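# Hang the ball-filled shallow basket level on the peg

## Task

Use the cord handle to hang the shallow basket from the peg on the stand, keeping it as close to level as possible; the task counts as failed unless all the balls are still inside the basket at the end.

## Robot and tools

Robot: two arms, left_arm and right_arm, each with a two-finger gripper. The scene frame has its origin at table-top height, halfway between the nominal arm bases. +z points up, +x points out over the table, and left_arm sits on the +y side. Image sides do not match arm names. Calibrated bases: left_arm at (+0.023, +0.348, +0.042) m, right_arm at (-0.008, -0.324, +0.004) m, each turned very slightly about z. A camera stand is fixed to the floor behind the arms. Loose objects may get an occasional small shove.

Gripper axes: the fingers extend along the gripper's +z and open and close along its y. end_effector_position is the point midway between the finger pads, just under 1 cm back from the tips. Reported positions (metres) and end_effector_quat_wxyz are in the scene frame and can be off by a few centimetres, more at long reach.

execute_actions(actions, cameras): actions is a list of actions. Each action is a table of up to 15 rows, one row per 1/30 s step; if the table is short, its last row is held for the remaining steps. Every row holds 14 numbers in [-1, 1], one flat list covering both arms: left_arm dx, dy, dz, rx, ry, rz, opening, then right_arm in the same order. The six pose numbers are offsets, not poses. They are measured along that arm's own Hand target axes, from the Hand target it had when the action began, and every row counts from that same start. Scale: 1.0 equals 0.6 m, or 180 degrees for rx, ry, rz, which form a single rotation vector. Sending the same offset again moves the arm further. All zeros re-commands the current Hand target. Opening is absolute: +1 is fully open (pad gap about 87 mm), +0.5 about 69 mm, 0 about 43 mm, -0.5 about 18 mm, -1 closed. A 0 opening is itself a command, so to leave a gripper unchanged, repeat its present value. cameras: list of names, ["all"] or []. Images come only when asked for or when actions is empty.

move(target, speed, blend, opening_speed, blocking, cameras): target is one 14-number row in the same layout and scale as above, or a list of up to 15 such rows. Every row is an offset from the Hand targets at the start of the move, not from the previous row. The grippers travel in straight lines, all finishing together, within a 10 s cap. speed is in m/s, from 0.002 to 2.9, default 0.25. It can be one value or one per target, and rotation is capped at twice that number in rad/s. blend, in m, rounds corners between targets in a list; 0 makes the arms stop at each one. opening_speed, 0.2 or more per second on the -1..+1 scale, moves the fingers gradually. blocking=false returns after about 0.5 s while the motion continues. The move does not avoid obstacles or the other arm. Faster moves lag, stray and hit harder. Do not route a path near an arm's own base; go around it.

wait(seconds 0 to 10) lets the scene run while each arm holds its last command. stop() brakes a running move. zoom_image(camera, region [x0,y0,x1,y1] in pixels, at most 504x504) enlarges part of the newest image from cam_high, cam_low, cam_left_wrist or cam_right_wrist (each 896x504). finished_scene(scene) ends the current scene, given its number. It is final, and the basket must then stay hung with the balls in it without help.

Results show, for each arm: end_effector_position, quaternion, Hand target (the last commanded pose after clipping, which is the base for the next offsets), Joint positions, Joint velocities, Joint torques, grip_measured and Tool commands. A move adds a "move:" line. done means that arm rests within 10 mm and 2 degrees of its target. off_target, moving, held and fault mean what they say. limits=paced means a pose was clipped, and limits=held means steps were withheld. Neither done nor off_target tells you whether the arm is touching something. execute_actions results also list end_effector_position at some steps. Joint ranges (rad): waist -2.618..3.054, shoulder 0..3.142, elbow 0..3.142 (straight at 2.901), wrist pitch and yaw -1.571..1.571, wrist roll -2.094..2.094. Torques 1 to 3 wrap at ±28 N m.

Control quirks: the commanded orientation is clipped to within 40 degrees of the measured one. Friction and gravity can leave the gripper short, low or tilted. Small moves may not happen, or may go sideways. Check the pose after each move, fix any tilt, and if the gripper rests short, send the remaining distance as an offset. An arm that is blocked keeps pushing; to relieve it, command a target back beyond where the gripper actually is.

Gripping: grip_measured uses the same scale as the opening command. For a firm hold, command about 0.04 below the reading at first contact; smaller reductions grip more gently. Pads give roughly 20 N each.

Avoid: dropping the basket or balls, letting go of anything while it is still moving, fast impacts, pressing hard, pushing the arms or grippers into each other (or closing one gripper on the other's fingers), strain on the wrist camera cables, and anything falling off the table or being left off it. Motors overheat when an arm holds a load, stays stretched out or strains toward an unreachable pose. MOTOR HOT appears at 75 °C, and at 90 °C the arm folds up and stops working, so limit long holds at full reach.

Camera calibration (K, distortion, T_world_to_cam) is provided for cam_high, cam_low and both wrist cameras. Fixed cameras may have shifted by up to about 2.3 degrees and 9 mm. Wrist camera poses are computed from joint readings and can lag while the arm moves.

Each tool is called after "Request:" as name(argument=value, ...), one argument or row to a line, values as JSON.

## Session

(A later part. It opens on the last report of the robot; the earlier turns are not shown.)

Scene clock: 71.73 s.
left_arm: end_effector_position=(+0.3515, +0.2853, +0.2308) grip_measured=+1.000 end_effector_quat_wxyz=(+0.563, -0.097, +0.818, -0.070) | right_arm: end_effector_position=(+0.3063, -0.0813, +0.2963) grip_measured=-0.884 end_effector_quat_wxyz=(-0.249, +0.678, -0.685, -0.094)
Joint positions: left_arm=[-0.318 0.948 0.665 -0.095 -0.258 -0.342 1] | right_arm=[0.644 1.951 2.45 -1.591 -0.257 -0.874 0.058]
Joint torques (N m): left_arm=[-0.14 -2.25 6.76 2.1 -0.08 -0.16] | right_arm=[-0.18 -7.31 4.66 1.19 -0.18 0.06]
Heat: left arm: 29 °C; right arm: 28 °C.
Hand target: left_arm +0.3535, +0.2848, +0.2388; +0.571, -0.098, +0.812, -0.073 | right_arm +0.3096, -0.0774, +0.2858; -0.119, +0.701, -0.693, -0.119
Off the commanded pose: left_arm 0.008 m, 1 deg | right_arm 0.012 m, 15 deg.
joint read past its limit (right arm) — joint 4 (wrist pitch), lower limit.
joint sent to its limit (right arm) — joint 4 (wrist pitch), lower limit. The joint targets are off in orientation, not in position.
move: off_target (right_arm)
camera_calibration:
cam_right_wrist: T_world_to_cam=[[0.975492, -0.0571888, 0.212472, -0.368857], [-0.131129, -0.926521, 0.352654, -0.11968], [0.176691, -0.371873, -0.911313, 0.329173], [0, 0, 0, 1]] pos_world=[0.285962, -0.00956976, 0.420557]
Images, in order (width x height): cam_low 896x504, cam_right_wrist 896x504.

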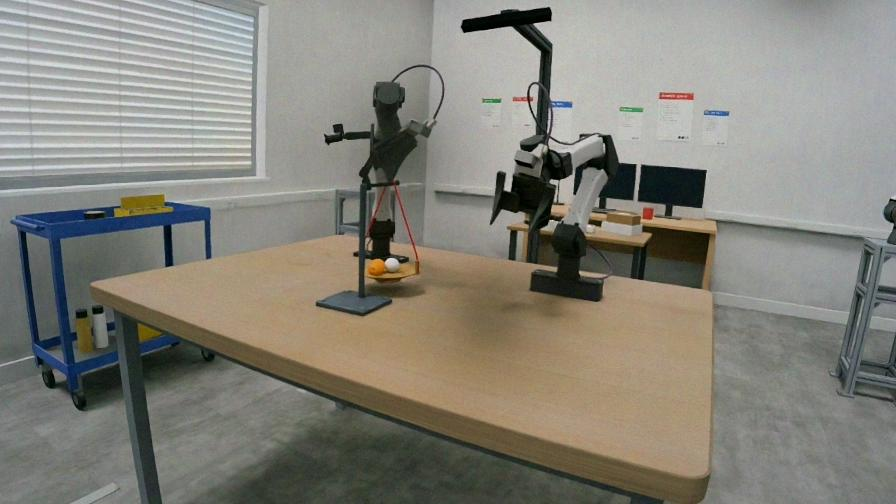

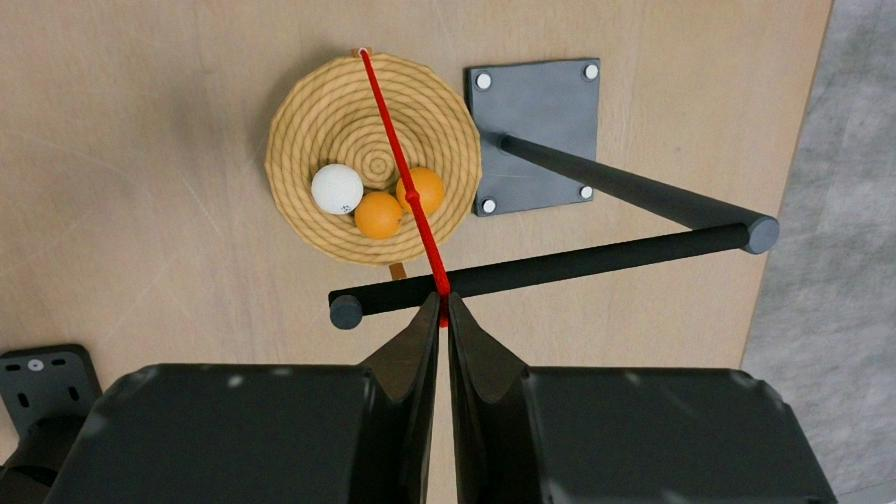

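Request:
move(
  target=[0,0,0,0,0,0,1,0,0,-0.003,0,0,0,-0.6],
  opening_speed=0.3,
  speed=0.02,
  cameras=["cam_low","cam_right_wrist"],
)

Request:
zoom_image(
  camera="cam_low",
  region=[340, 160, 440, 300],
)

Request:
zoom_image(
  camera="cam_right_wrist",
  region=[320, 180, 560, 340],
)

Scene clock: 78.27 s.
left_arm: end_effector_position=(+0.3515, +0.2853, +0.2308) grip_measured=+1.000 end_effector_quat_wxyz=(+0.563, -0.097, +0.818, -0.070) | right_arm: end_effector_position=(+0.3095, -0.0799, +0.2973) grip_measured=-0.600 end_effector_quat_wxyz=(-0.255, +0.680, -0.681, -0.092)
Joint positions: left_arm=[-0.318 0.948 0.665 -0.095 -0.258 -0.342 1] | right_arm=[0.643 1.951 2.449 -1.577 -0.257 -0.882 0.2]
Joint torques (N m): left_arm=[-0.13 -2.28 6.79 2.11 -0.06 -0.14] | right_arm=[-0.14 -7.58 5.08 1.07 -0.18 0.13]
Heat: left arm: 29 °C; right arm: 29 °C.
Hand target: left_arm +0.3535, +0.2848, +0.2388; +0.571, -0.098, +0.812, -0.073 | right_arm +0.3098, -0.0780, +0.2876; -0.119, +0.701, -0.693, -0.119
Off the commanded pose: left_arm 0.008 m, 1 deg | right_arm 0.010 m, 16 deg.
joint sent to its limit (right arm) — joint 4 (wrist pitch), lower limit. The joint targets are off in orientation, not in position.
move: off_target (right_arm)
camera_calibration:
cam_right_wrist: T_world_to_cam=[[0.972769, -0.0539177, 0.225417, -0.374836], [-0.131567, -0.929141, 0.345525, -0.116223], [0.190814, -0.365773, -0.910934, 0.325955], [0, 0, 0, 1]] pos_world=[0.287141, -0.00897225, 0.421576]
Images, in order (width x height): cam_low 896x504, cam_right_wrist 896x504.

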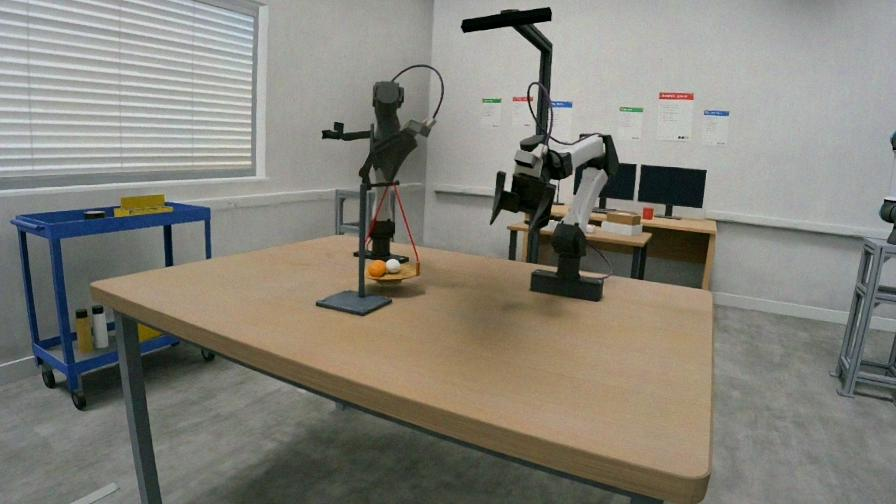

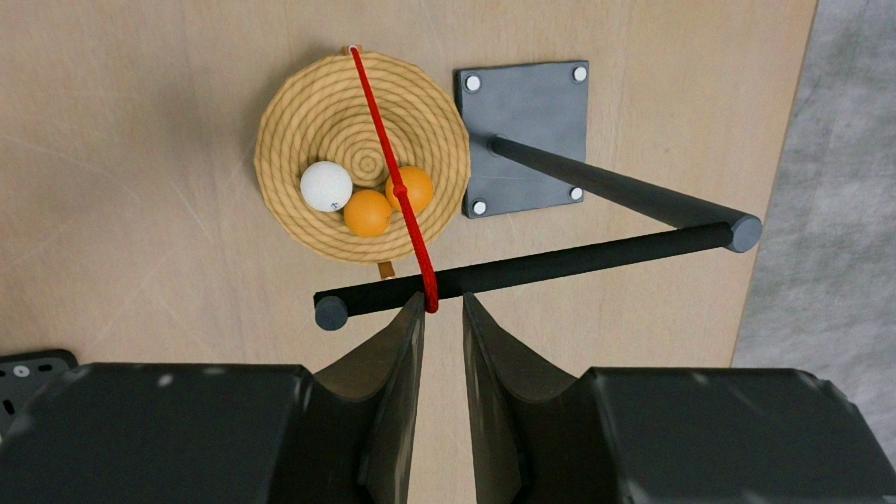

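Scaled by 3.600 from the camera's 896x504 image, which has a finer 1280x720 frame.

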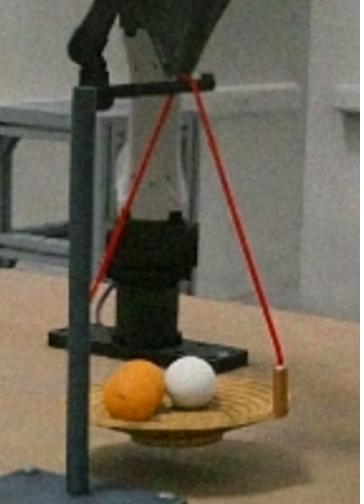

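Scaled by 2.100 from the camera's 896x504 image, which has a finer 1280x720 frame.

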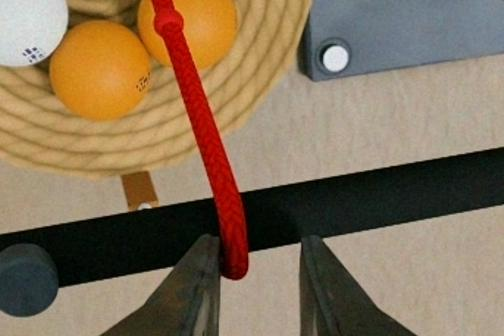

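Request:
move(
  target=[0,0,0,0,0,0,1,0.018,0.02,-0.095,0,0,0,-0.5],
  speed=0.03,
  cameras=["cam_low","cam_right_wrist"],
)

Request:
zoom_image(
  camera="cam_low",
  region=[340, 160, 440, 300],
)

Request:
zoom_image(
  camera="cam_right_wrist",
  region=[220, 20, 640, 360],
)

Scene clock: 82.93 s.
left_arm: end_effector_position=(+0.3515, +0.2853, +0.2308) grip_measured=+1.000 end_effector_quat_wxyz=(+0.563, -0.097, +0.818, -0.070) | right_arm: end_effector_position=(+0.3056, -0.1020, +0.3273) grip_measured=-0.500 end_effector_quat_wxyz=(-0.296, +0.666, -0.680, -0.080)
Joint positions: left_arm=[-0.318 0.948 0.665 -0.095 -0.258 -0.342 1] | right_arm=[0.6 1.865 2.44 -1.575 -0.261 -0.893 0.25]
Joint torques (N m): left_arm=[-0.09 -2.21 6.76 2.11 -0.09 -0.15] | right_arm=[-0.66 -11.52 5.27 1.15 -0.22 0.08]
Heat: left arm: 29 °C; right arm: 30 °C.
Hand target: left_arm +0.3535, +0.2848, +0.2388; +0.571, -0.098, +0.812, -0.073 | right_arm +0.2978, -0.1073, +0.3377; -0.119, +0.701, -0.693, -0.119
Off the commanded pose: left_arm 0.008 m, 1 deg | right_arm 0.014 m, 21 deg.
joint sent to its limit (right arm) — joint 4 (wrist pitch), lower limit. The joint targets are off in orientation, not in position.
move: off_target (right_arm)
camera_calibration:
cam_right_wrist: T_world_to_cam=[[0.952785, -0.0947832, 0.288472, -0.397706], [-0.181819, -0.938975, 0.292006, -0.115761], [0.243191, -0.330669, -0.911875, 0.33384], [0, 0, 0, 1]] pos_world=[0.276694, -0.0360025, 0.45295]
Images, in order (width x height): cam_low 896x504, cam_right_wrist 896x504.

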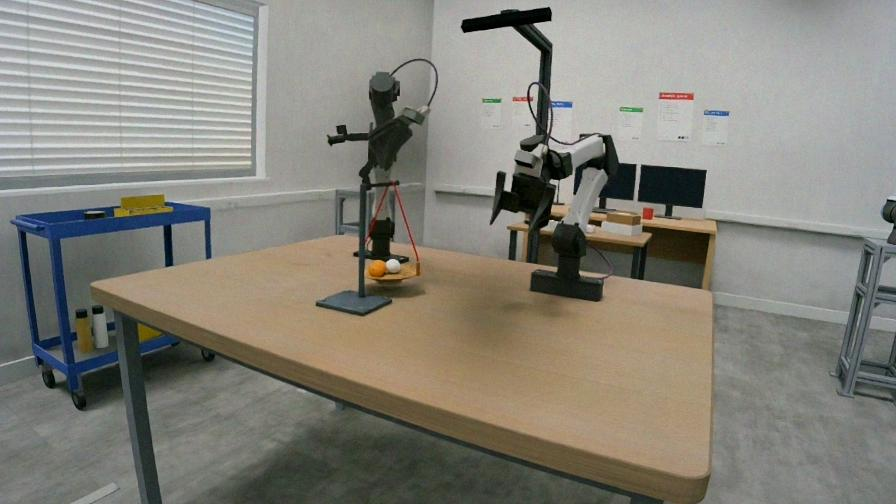

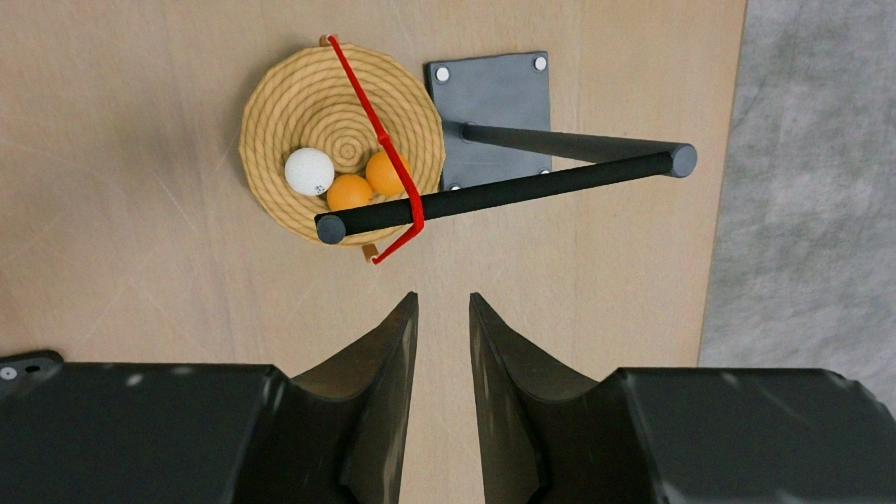

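Scaled by 3.600 from the camera's 896x504 image, which has a finer 1280x720 frame.

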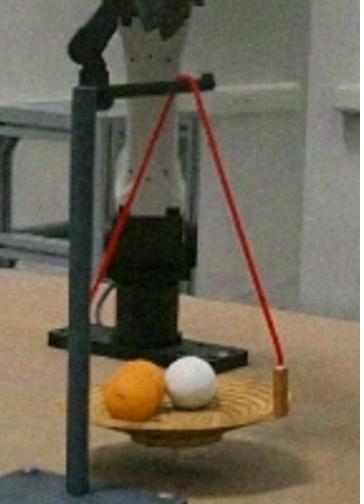

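Scaled by 1.200 from the camera's 896x504 image, which has a finer 1280x720 frame.

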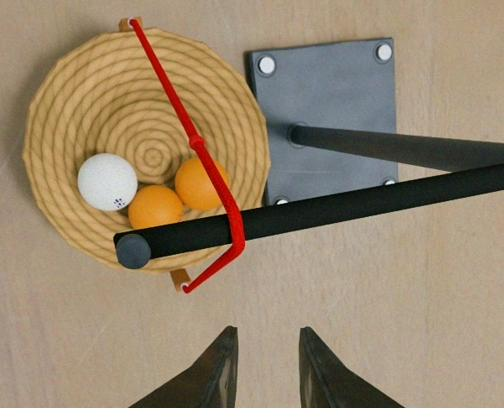

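Request:
zoom_image(
  camera="cam_low",
  region=[345, 240, 435, 295],
)

Request:
wait(
  seconds=0.5,
  cameras=["cam_high","cam_left_wrist"],
)

Request:
zoom_image(
  camera="cam_high",
  region=[400, 250, 540, 400],
)

Scaled by 5.600 from the camera's 896x504 image, which has a finer 1280x720 frame.

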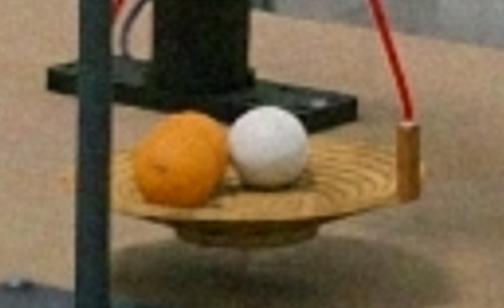

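Scene clock: 83.97 s.
left_arm: end_effector_position=(+0.3515, +0.2853, +0.2308) grip_measured=+1.000 end_effector_quat_wxyz=(+0.563, -0.097, +0.818, -0.070) | right_arm: end_effector_position=(+0.3056, -0.1020, +0.3273) grip_measured=-0.500 end_effector_quat_wxyz=(-0.296, +0.666, -0.680, -0.080)
Joint positions: left_arm=[-0.318 0.948 0.665 -0.095 -0.258 -0.342 1] | right_arm=[0.6 1.865 2.44 -1.575 -0.261 -0.893 0.25]
Joint torques (N m): left_arm=[-0.27 -2.33 6.86 2.14 -0.1 -0.15] | right_arm=[-0.65 -11.52 5.29 1.15 -0.23 0.08]
Heat: left arm: 29 °C; right arm: 30 °C.
Hand target: left_arm +0.3535, +0.2848, +0.2388; +0.571, -0.098, +0.812, -0.073 | right_arm +0.2978, -0.1073, +0.3377; -0.119, +0.700, -0.694, -0.119
Tool commands: left_gripper/opening=+1.0 right_gripper/opening=-0.5
Off the commanded pose: left_arm 0.008 m, 1 deg | right_arm 0.014 m, 21 deg.
wait: 0.50 s; at rest from the start
camera_calibration:
cam_left_wrist: T_world_to_cam=[[0.0840941, -0.970352, 0.226594, 0.190655], [-0.935233, -0.15534, -0.318132, 0.471058], [0.343899, -0.185166, -0.920569, 0.289604], [0, 0, 0, 1]] pos_world=[0.324922, 0.311801, 0.373258]
Images, in order (width x height): cam_high 896x504, cam_left_wrist 896x504.

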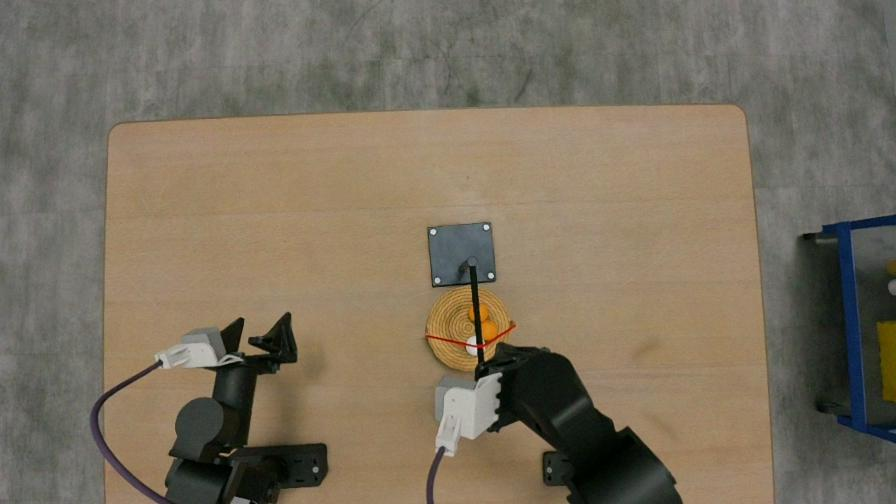

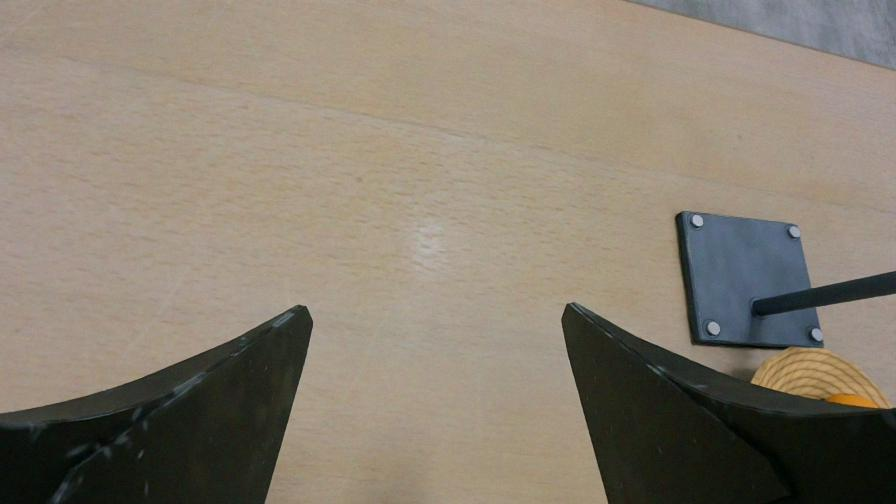

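Scaled by 3.360 from the camera's 896x504 image, which has a finer 1280x720 frame.

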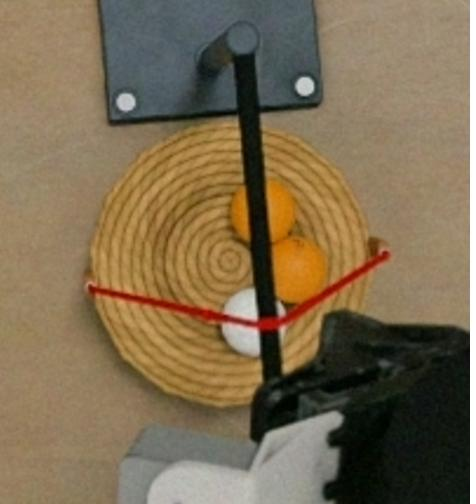

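Request:
move(
  target=[0,0,0,0,0,0,1,0.018,0.003,0.082,0,0,0,-0.2],
  speed=0.04,
  cameras=["cam_low","cam_right_wrist"],
)

Request:
zoom_image(
  camera="cam_low",
  region=[340, 160, 440, 300],
)

Request:
zoom_image(
  camera="cam_right_wrist",
  region=[220, 20, 640, 360],
)

Scene clock: 90.40 s.
left_arm: end_effector_position=(+0.3515, +0.2853, +0.2308) grip_measured=+1.000 end_effector_quat_wxyz=(+0.563, -0.097, +0.818, -0.070) | right_arm: end_effector_position=(+0.2994, -0.1048, +0.2943) grip_measured=-0.200 end_effector_quat_wxyz=(-0.241, +0.676, -0.690, -0.090)
Joint positions: left_arm=[-0.318 0.948 0.665 -0.095 -0.258 -0.342 1] | right_arm=[0.604 1.865 2.324 -1.575 -0.261 -0.906 0.4]
Joint torques (N m): left_arm=[-0.14 -2.29 6.91 2.1 -0.09 -0.12] | right_arm=[0.8 -7.64 5.16 0.99 -0.18 0.07]
Heat: left arm: 29 °C; right arm: 31 °C.
Hand target: left_arm +0.3535, +0.2848, +0.2388; +0.571, -0.098, +0.812, -0.073 | right_arm +0.2961, -0.1011, +0.2876; -0.119, +0.701, -0.694, -0.119
Off the commanded pose: left_arm 0.008 m, 1 deg | right_arm 0.008 m, 15 deg.
joint sent to its limit (right arm) — joint 4 (wrist pitch), lower limit. The joint targets are off in orientation, not in position.
move: off_target (right_arm)
camera_calibration:
cam_right_wrist: T_world_to_cam=[[0.976618, -0.0638105, 0.205294, -0.361939], [-0.137737, -0.91892, 0.369614, -0.143745], [0.165064, -0.389248, -0.906223, 0.319921], [0, 0, 0, 1]] pos_world=[0.28087, -0.0306571, 0.417354]
Images, in order (width x height): cam_low 896x504, cam_right_wrist 896x504.

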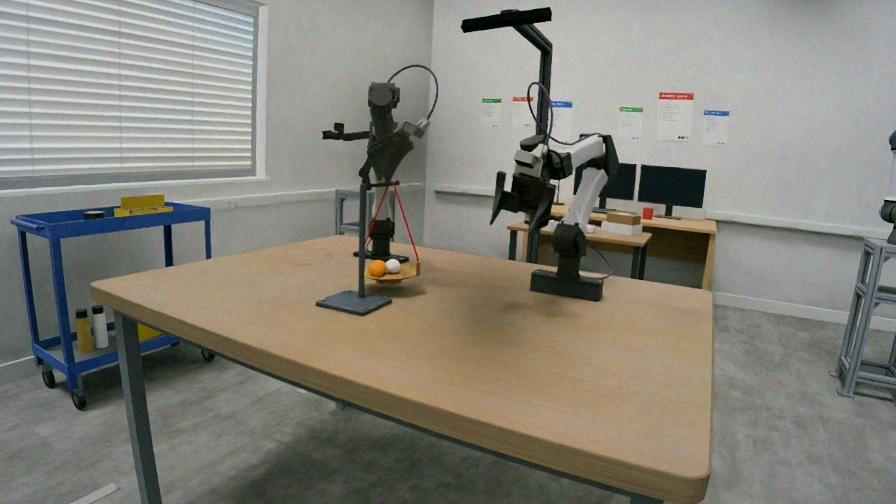

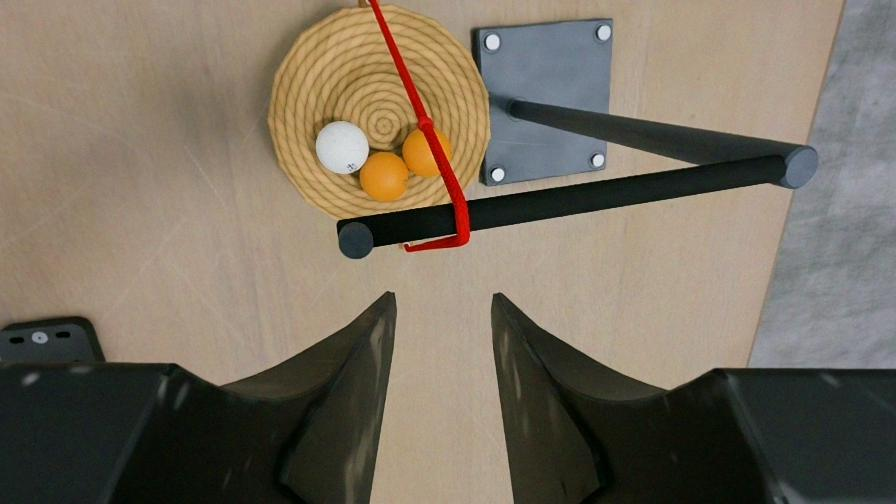

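Scaled by 3.600 from the camera's 896x504 image, which has a finer 1280x720 frame.

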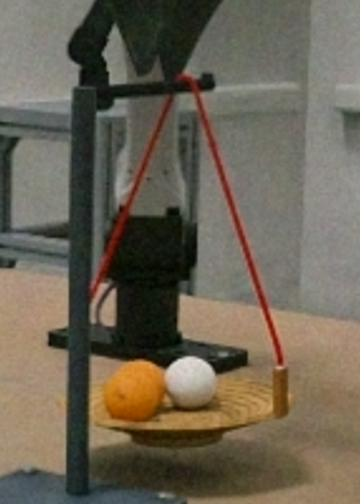

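Scaled by 1.200 from the camera's 896x504 image, which has a finer 1280x720 frame.

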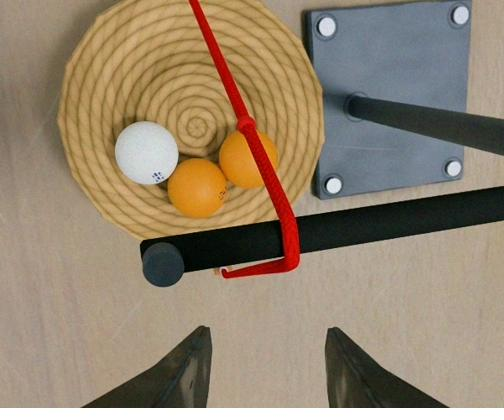

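Request:
move(
  target=[0,0,0,0,0,0,1,0.009,-0.018,0.066,0,0,0,-0.2],
  speed=0.03,
  cameras=["cam_low","cam_right_wrist"],
)

Request:
zoom_image(
  camera="cam_low",
  region=[340, 160, 440, 300],
)

Request:
zoom_image(
  camera="cam_right_wrist",
  region=[220, 20, 640, 360],
)

Scene clock: 94.57 s.
left_arm: end_effector_position=(+0.3515, +0.2853, +0.2308) grip_measured=+1.000 end_effector_quat_wxyz=(+0.563, -0.097, +0.818, -0.070) | right_arm: end_effector_position=(+0.3088, -0.0983, +0.2625) grip_measured=-0.200 end_effector_quat_wxyz=(-0.198, +0.687, -0.693, -0.096)
Joint positions: left_arm=[-0.318 0.948 0.665 -0.095 -0.258 -0.342 1] | right_arm=[0.606 1.941 2.308 -1.576 -0.261 -0.928 0.4]
Joint torques (N m): left_arm=[-0.17 -2.25 6.71 2.11 -0.08 -0.13] | right_arm=[0.83 -6.76 5.27 0.85 -0.2 0.08]
Heat: left arm: 30 °C; right arm: 30 °C.
Hand target: left_arm +0.3535, +0.2848, +0.2388; +0.571, -0.098, +0.812, -0.073 | right_arm +0.3070, -0.0930, +0.2486; -0.119, +0.700, -0.694, -0.119
Off the commanded pose: left_arm 0.008 m, 1 deg | right_arm 0.015 m, 9 deg.
joint sent to its limit (right arm) — joint 4 (wrist pitch), lower limit. The joint targets are off in orientation, not in position.
move: off_target (right_arm)
camera_calibration:
cam_right_wrist: T_world_to_cam=[[0.989381, -0.0331141, 0.141523, -0.348354], [-0.0912268, -0.899498, 0.427295, -0.152433], [0.11315, -0.435668, -0.892967, 0.300051], [0, 0, 0, 1]] pos_world=[0.296798, -0.0179257, 0.38237]
Images, in order (width x height): cam_low 896x504, cam_right_wrist 896x504.

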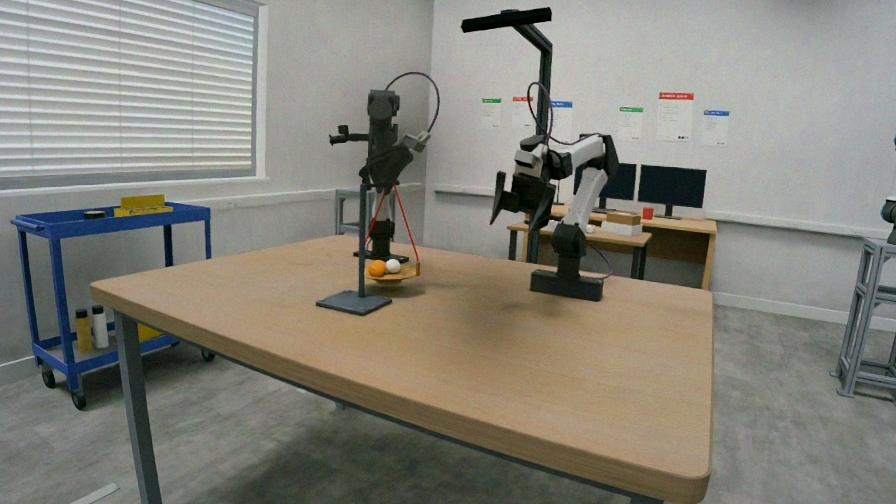

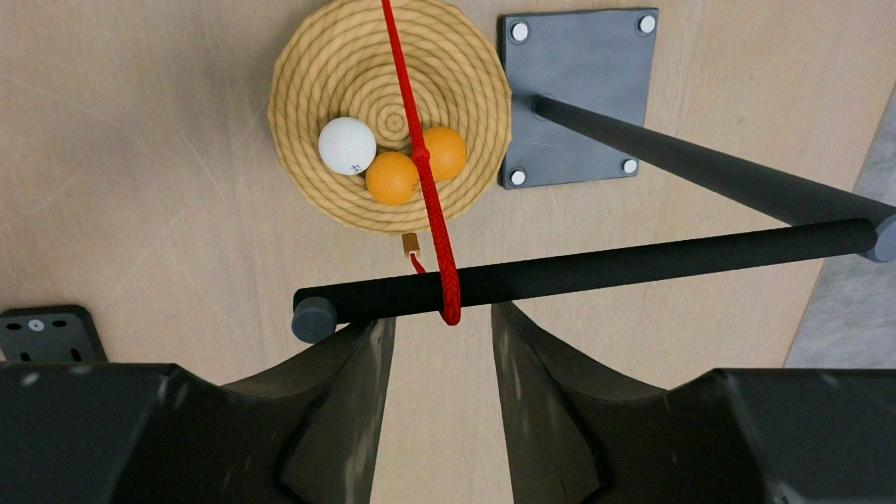

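Scaled by 3.600 from the camera's 896x504 image, which has a finer 1280x720 frame.

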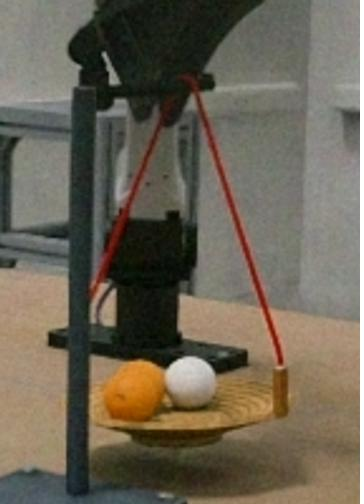

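Scaled by 1.200 from the camera's 896x504 image, which has a finer 1280x720 frame.

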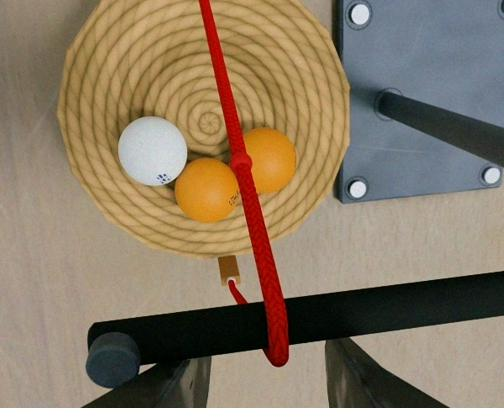

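Request:
move(
  target=[0,0,0,0,0,0,1,0,0,0,0,0,0,-1],
  opening_speed=0.4,
  cameras=["cam_low","cam_right_wrist"],
)

Request:
zoom_image(
  camera="cam_low",
  region=[340, 160, 440, 300],
)

Scene clock: 96.97 s.
left_arm: end_effector_position=(+0.3515, +0.2853, +0.2308) grip_measured=+1.000 end_effector_quat_wxyz=(+0.563, -0.097, +0.818, -0.070) | right_arm: end_effector_position=(+0.3080, -0.0989, +0.2588) grip_measured=-0.869 end_effector_quat_wxyz=(-0.189, +0.687, -0.695, -0.097)
Joint positions: left_arm=[-0.318 0.948 0.665 -0.095 -0.258 -0.342 1] | right_arm=[0.606 1.949 2.308 -1.585 -0.261 -0.929 0.066]
Joint torques (N m): left_arm=[-0.31 -2.26 6.87 2.13 -0.05 -0.14] | right_arm=[0.85 -7.62 5.29 0.92 -0.21 0.08]
Heat: left arm: 30 °C; right arm: 30 °C.
Hand target: left_arm +0.3535, +0.2848, +0.2388; +0.571, -0.098, +0.812, -0.073 | right_arm +0.3069, -0.0930, +0.2486; -0.119, +0.701, -0.693, -0.119
Off the commanded pose: left_arm 0.008 m, 1 deg | right_arm 0.012 m, 9 deg.
joint sent to its limit (right arm) — joint 4 (wrist pitch), lower limit. The joint targets are off in orientation, not in position.
move: off_target (right_arm)
camera_calibration:
cam_right_wrist: T_world_to_cam=[[0.991266, -0.0316222, 0.128027, -0.344069], [-0.0850471, -0.895254, 0.437365, -0.155521], [0.100786, -0.444433, -0.890124, 0.298812], [0, 0, 0, 1]] pos_world=[0.297721, -0.017309, 0.37805]
Images, in order (width x height): cam_low 896x504, cam_right_wrist 896x504.

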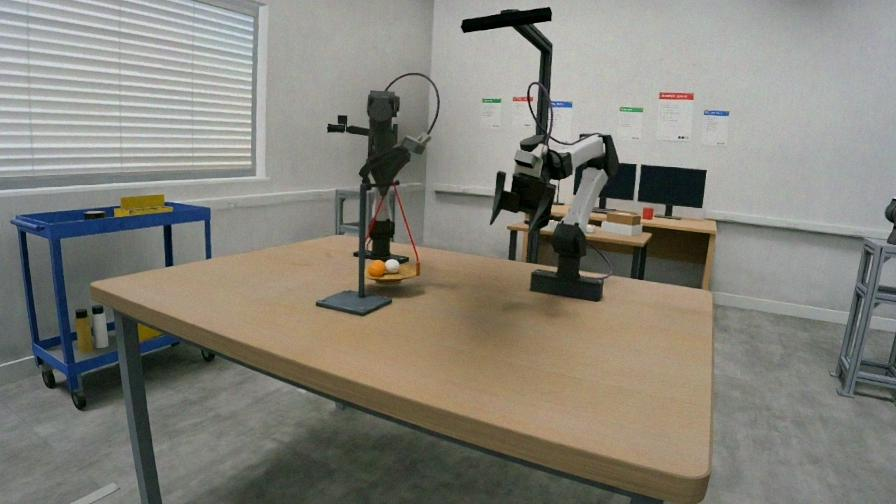

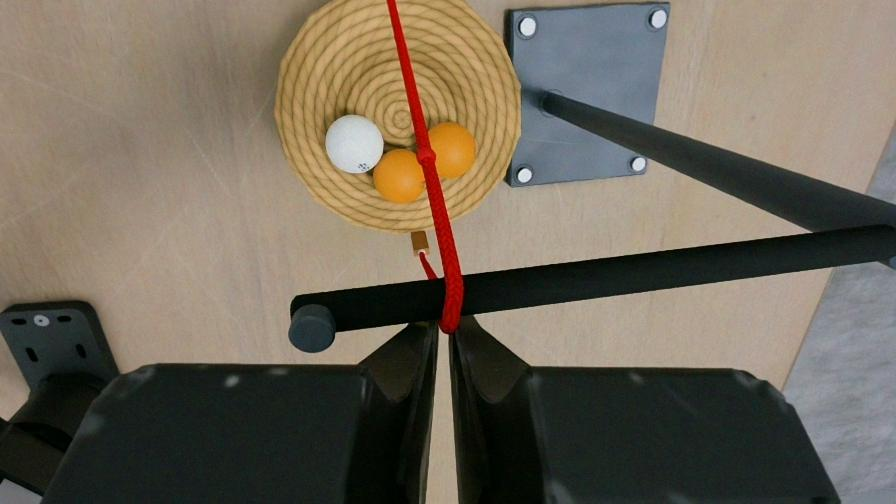

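Scaled by 3.600 from the camera's 896x504 image, which has a finer 1280x720 frame.

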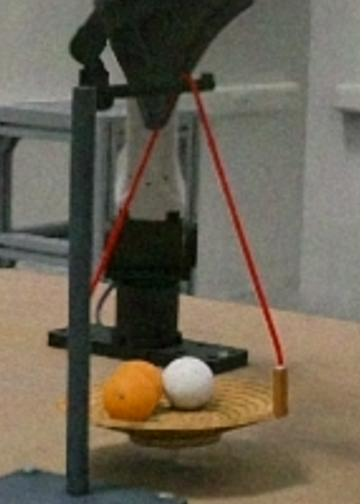

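Request:
move(
  target=[0,0,0,0,0,0,1,-0.014,0,-0.030,0,0,0,-1],
  speed=0.02,
  cameras=["cam_low","cam_right_wrist"],
)

Request:
zoom_image(
  camera="cam_low",
  region=[340, 160, 440, 300],
)

Request:
zoom_image(
  camera="cam_low",
  region=[345, 240, 435, 295],
)

Scene clock: 100.23 s.
left_arm: end_effector_position=(+0.3515, +0.2853, +0.2308) grip_measured=+1.000 end_effector_quat_wxyz=(+0.563, -0.097, +0.818, -0.070) | right_arm: end_effector_position=(+0.3086, -0.0974, +0.2627) grip_measured=-0.869 end_effector_quat_wxyz=(-0.196, +0.688, -0.692, -0.096)
Joint positions: left_arm=[-0.318 0.948 0.665 -0.095 -0.258 -0.342 1] | right_arm=[0.609 1.949 2.323 -1.585 -0.261 -0.929 0.066]
Joint torques (N m): left_arm=[-0.1 -2.35 6.75 2.11 -0.08 -0.14] | right_arm=[1.09 -9.57 8.31 0.94 -0.17 0.26]
Heat: left arm: 30 °C; right arm: 30 °C.
Hand target: left_arm +0.3535, +0.2848, +0.2388; +0.571, -0.098, +0.812, -0.073 | right_arm +0.3068, -0.0909, +0.2683; -0.119, +0.701, -0.693, -0.119
Off the commanded pose: left_arm 0.008 m, 1 deg | right_arm 0.009 m, 9 deg.
joint sent to its limit (right arm) — joint 4 (wrist pitch), lower limit. The joint targets are off in orientation, not in position.
move: off_target (right_arm)
camera_calibration:
cam_right_wrist: T_world_to_cam=[[0.989741, -0.0300702, 0.139675, -0.347583], [-0.0879214, -0.898766, 0.429522, -0.153216], [0.112619, -0.437396, -0.892189, 0.300507], [0, 0, 0, 1]] pos_world=[0.296703, -0.0167169, 0.382467]
Images, in order (width x height): cam_low 896x504, cam_right_wrist 896x504.

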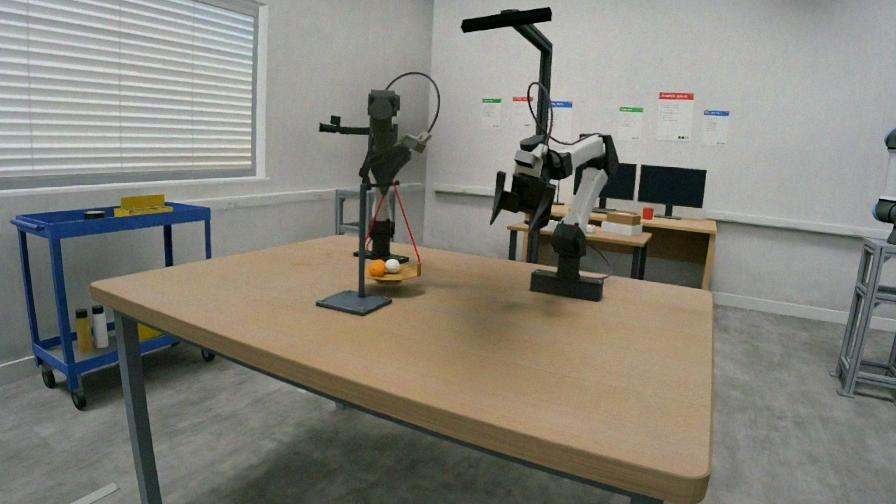

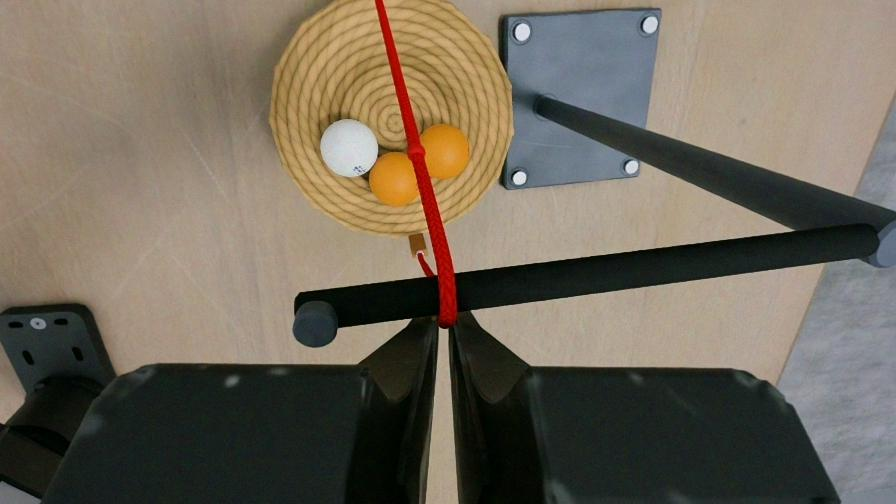

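Scaled by 3.600 from the camera's 896x504 image, which has a finer 1280x720 frame.

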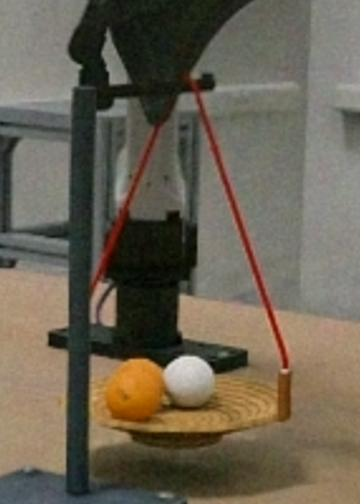

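Scaled by 5.600 from the camera's 896x504 image, which has a finer 1280x720 frame.

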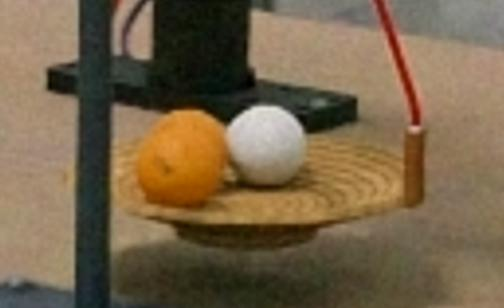

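Request:
move(
  target=[0,0,0,0,0,0,1,-0.006,0,-0.013,0,0,0,-1],
  speed=0.02,
  cameras=["cam_low","cam_right_wrist"],
)

Request:
zoom_image(
  camera="cam_low",
  region=[345, 240, 435, 295],
)

Scene clock: 105.00 s.
left_arm: end_effector_position=(+0.3515, +0.2853, +0.2308) grip_measured=+1.000 end_effector_quat_wxyz=(+0.563, -0.097, +0.818, -0.070) | right_arm: end_effector_position=(+0.3091, -0.0951, +0.2684) grip_measured=-0.869 end_effector_quat_wxyz=(-0.205, +0.687, -0.691, -0.095)
Joint positions: left_arm=[-0.318 0.948 0.665 -0.095 -0.258 -0.342 1] | right_arm=[0.612 1.949 2.344 -1.586 -0.261 -0.922 0.066]
Joint torques (N m): left_arm=[-0.13 -2.28 6.78 2.11 -0.08 -0.12] | right_arm=[0.88 -10.28 8.23 0.97 -0.16 0.27]
Heat: left arm: 30 °C; right arm: 31 °C.
Hand target: left_arm +0.3535, +0.2848, +0.2388; +0.571, -0.098, +0.812, -0.073 | right_arm +0.3067, -0.0901, +0.2769; -0.119, +0.701, -0.693, -0.119
Off the commanded pose: left_arm 0.008 m, 1 deg | right_arm 0.010 m, 10 deg.
joint sent to its limit (right arm) — joint 4 (wrist pitch), lower limit. The joint targets are off in orientation, not in position.
move: off_target (right_arm)
camera_calibration:
cam_right_wrist: T_world_to_cam=[[0.987553, -0.0335302, 0.153674, -0.352191], [-0.0955976, -0.903802, 0.417137, -0.148279], [0.124904, -0.426635, -0.895757, 0.304671], [0, 0, 0, 1]] pos_world=[0.295578, -0.0158405, 0.388887]
Images, in order (width x height): cam_low 896x504, cam_right_wrist 896x504.

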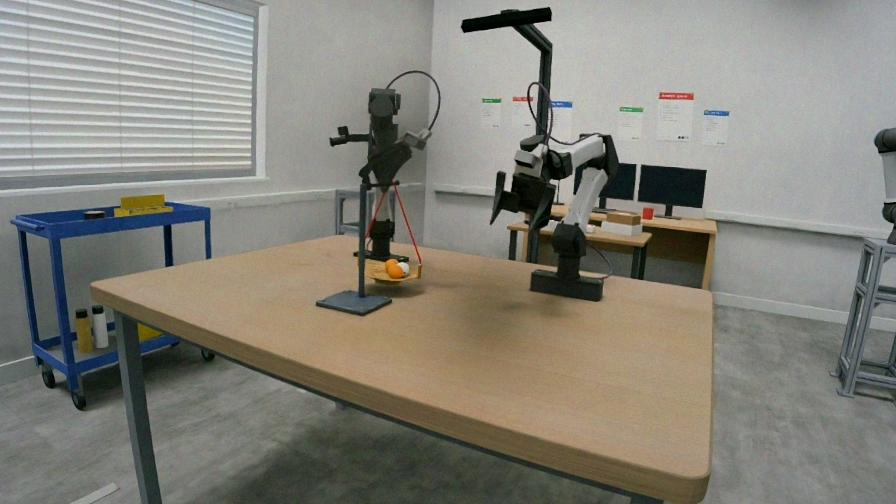

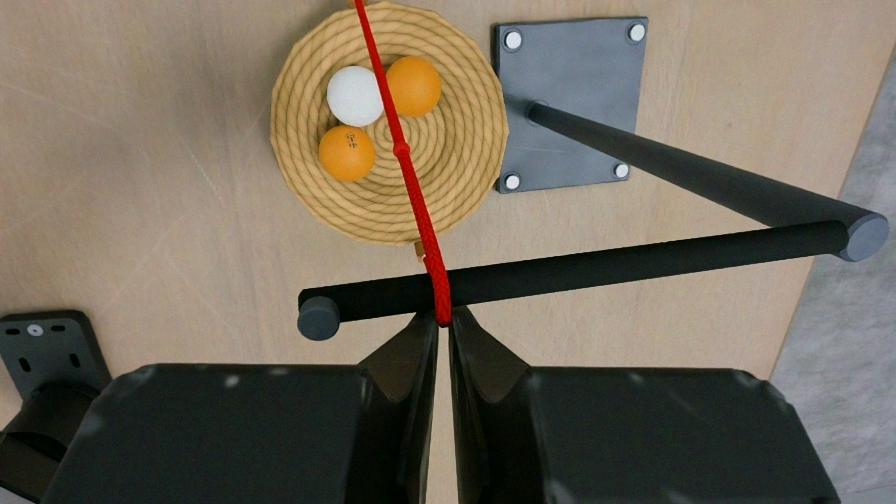

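Scaled by 5.600 from the camera's 896x504 image, which has a finer 1280x720 frame.

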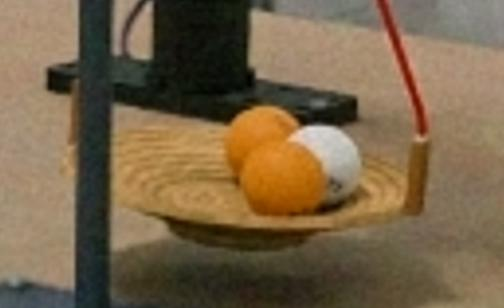

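Request:
move(
  target=[0,0,0,0,0,0,1,0.008,0,0.022,0,0,0,-1],
  speed=0.02,
  cameras=["cam_low","cam_right_wrist"],
)

Request:
zoom_image(
  camera="cam_low",
  region=[345, 240, 435, 295],
)

Scene clock: 110.67 s.
left_arm: end_effector_position=(+0.3515, +0.2853, +0.2308) grip_measured=+1.000 end_effector_quat_wxyz=(+0.563, -0.097, +0.818, -0.070) | right_arm: end_effector_position=(+0.3091, -0.0951, +0.2684) grip_measured=-0.869 end_effector_quat_wxyz=(-0.205, +0.687, -0.691, -0.095)
Joint positions: left_arm=[-0.318 0.948 0.665 -0.095 -0.258 -0.342 1] | right_arm=[0.612 1.949 2.344 -1.586 -0.261 -0.922 0.066]
Joint torques (N m): left_arm=[-0.21 -2.32 6.76 2.14 -0.08 -0.13] | right_arm=[0.83 -8.73 5.23 0.97 -0.19 0.17]
Heat: left arm: 30 °C; right arm: 32 °C.
Hand target: left_arm +0.3535, +0.2848, +0.2388; +0.571, -0.098, +0.812, -0.073 | right_arm +0.3068, -0.0903, +0.2628; -0.119, +0.701, -0.693, -0.119
Off the commanded pose: left_arm 0.008 m, 1 deg | right_arm 0.008 m, 10 deg.
joint sent to its limit (right arm) — joint 4 (wrist pitch), lower limit. The joint targets are off in orientation, not in position.
move: off_target (right_arm)
camera_calibration:
cam_right_wrist: T_world_to_cam=[[0.987553, -0.0335302, 0.153674, -0.352191], [-0.0955976, -0.903802, 0.417137, -0.148279], [0.124904, -0.426635, -0.895757, 0.304671], [0, 0, 0, 1]] pos_world=[0.295578, -0.0158405, 0.388887]
Images, in order (width x height): cam_low 896x504, cam_right_wrist 896x504.

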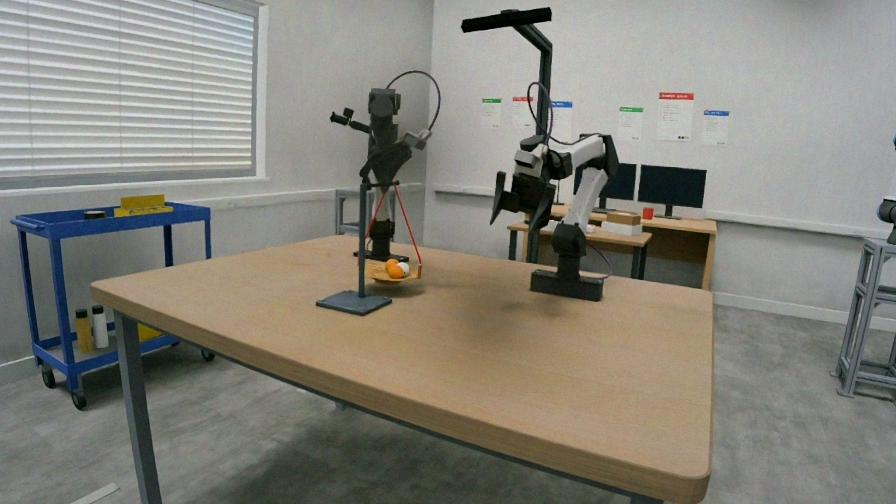

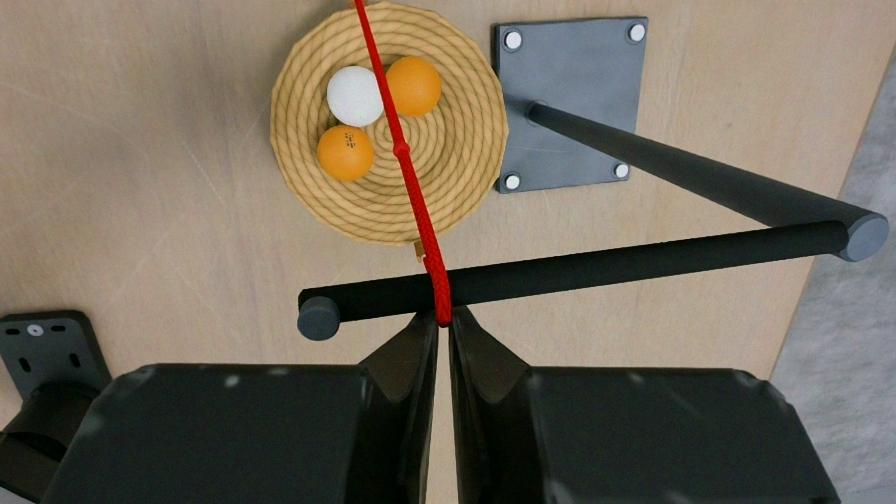

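Scaled by 5.600 from the camera's 896x504 image, which has a finer 1280x720 frame.

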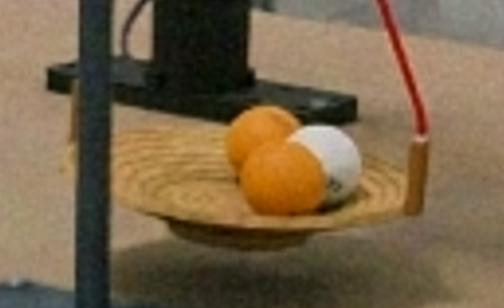

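Request:
move(
  target=[0,0,0,0,0,0,1,0.003,0,0.007,0,0,0,-1],
  speed=0.02,
  cameras=["cam_low"],
)

Request:
zoom_image(
  camera="cam_low",
  region=[345, 240, 435, 295],
)

Scene clock: 114.97 s.
left_arm: end_effector_position=(+0.3515, +0.2853, +0.2308) grip_measured=+1.000 end_effector_quat_wxyz=(+0.563, -0.097, +0.818, -0.070) | right_arm: end_effector_position=(+0.3084, -0.0955, +0.2660) grip_measured=-0.869 end_effector_quat_wxyz=(-0.201, +0.687, -0.692, -0.096)
Joint positions: left_arm=[-0.318 0.948 0.665 -0.095 -0.258 -0.342 1] | right_arm=[0.612 1.949 2.335 -1.586 -0.261 -0.922 0.066]
Joint torques (N m): left_arm=[-0.06 -2.33 6.72 2.11 -0.06 -0.12] | right_arm=[0.76 -8.25 5.19 0.96 -0.19 0.14]
Heat: left arm: 30 °C; right arm: 31 °C.
Hand target: left_arm +0.3535, +0.2848, +0.2388; +0.571, -0.098, +0.812, -0.073 | right_arm +0.3068, -0.0906, +0.2583; -0.119, +0.701, -0.693, -0.119
Off the commanded pose: left_arm 0.008 m, 1 deg | right_arm 0.009 m, 10 deg.
joint sent to its limit (right arm) — joint 4 (wrist pitch), lower limit. The joint targets are off in orientation, not in position.
move: off_target (right_arm)
Images, in order (width x height): cam_low 896x504.

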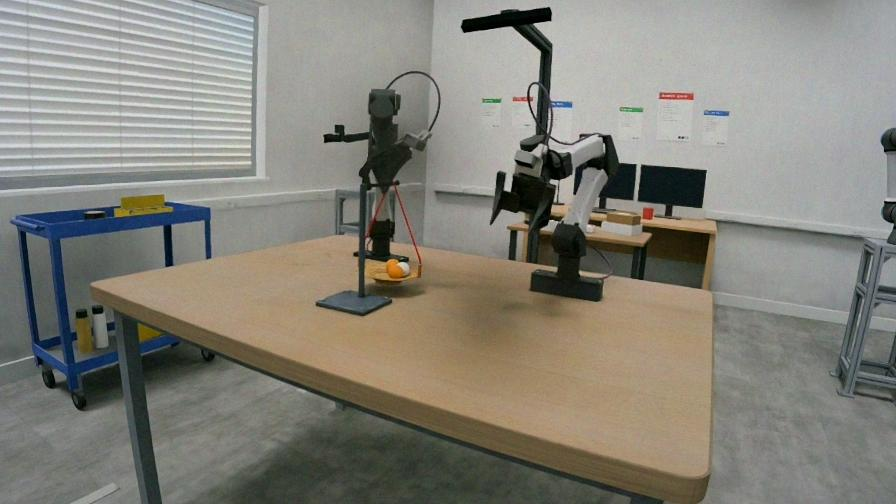

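Scaled by 5.600 from the camera's 896x504 image, which has a finer 1280x720 frame.

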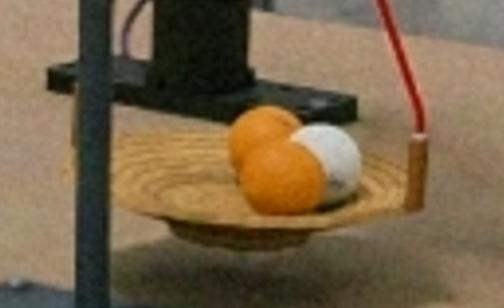

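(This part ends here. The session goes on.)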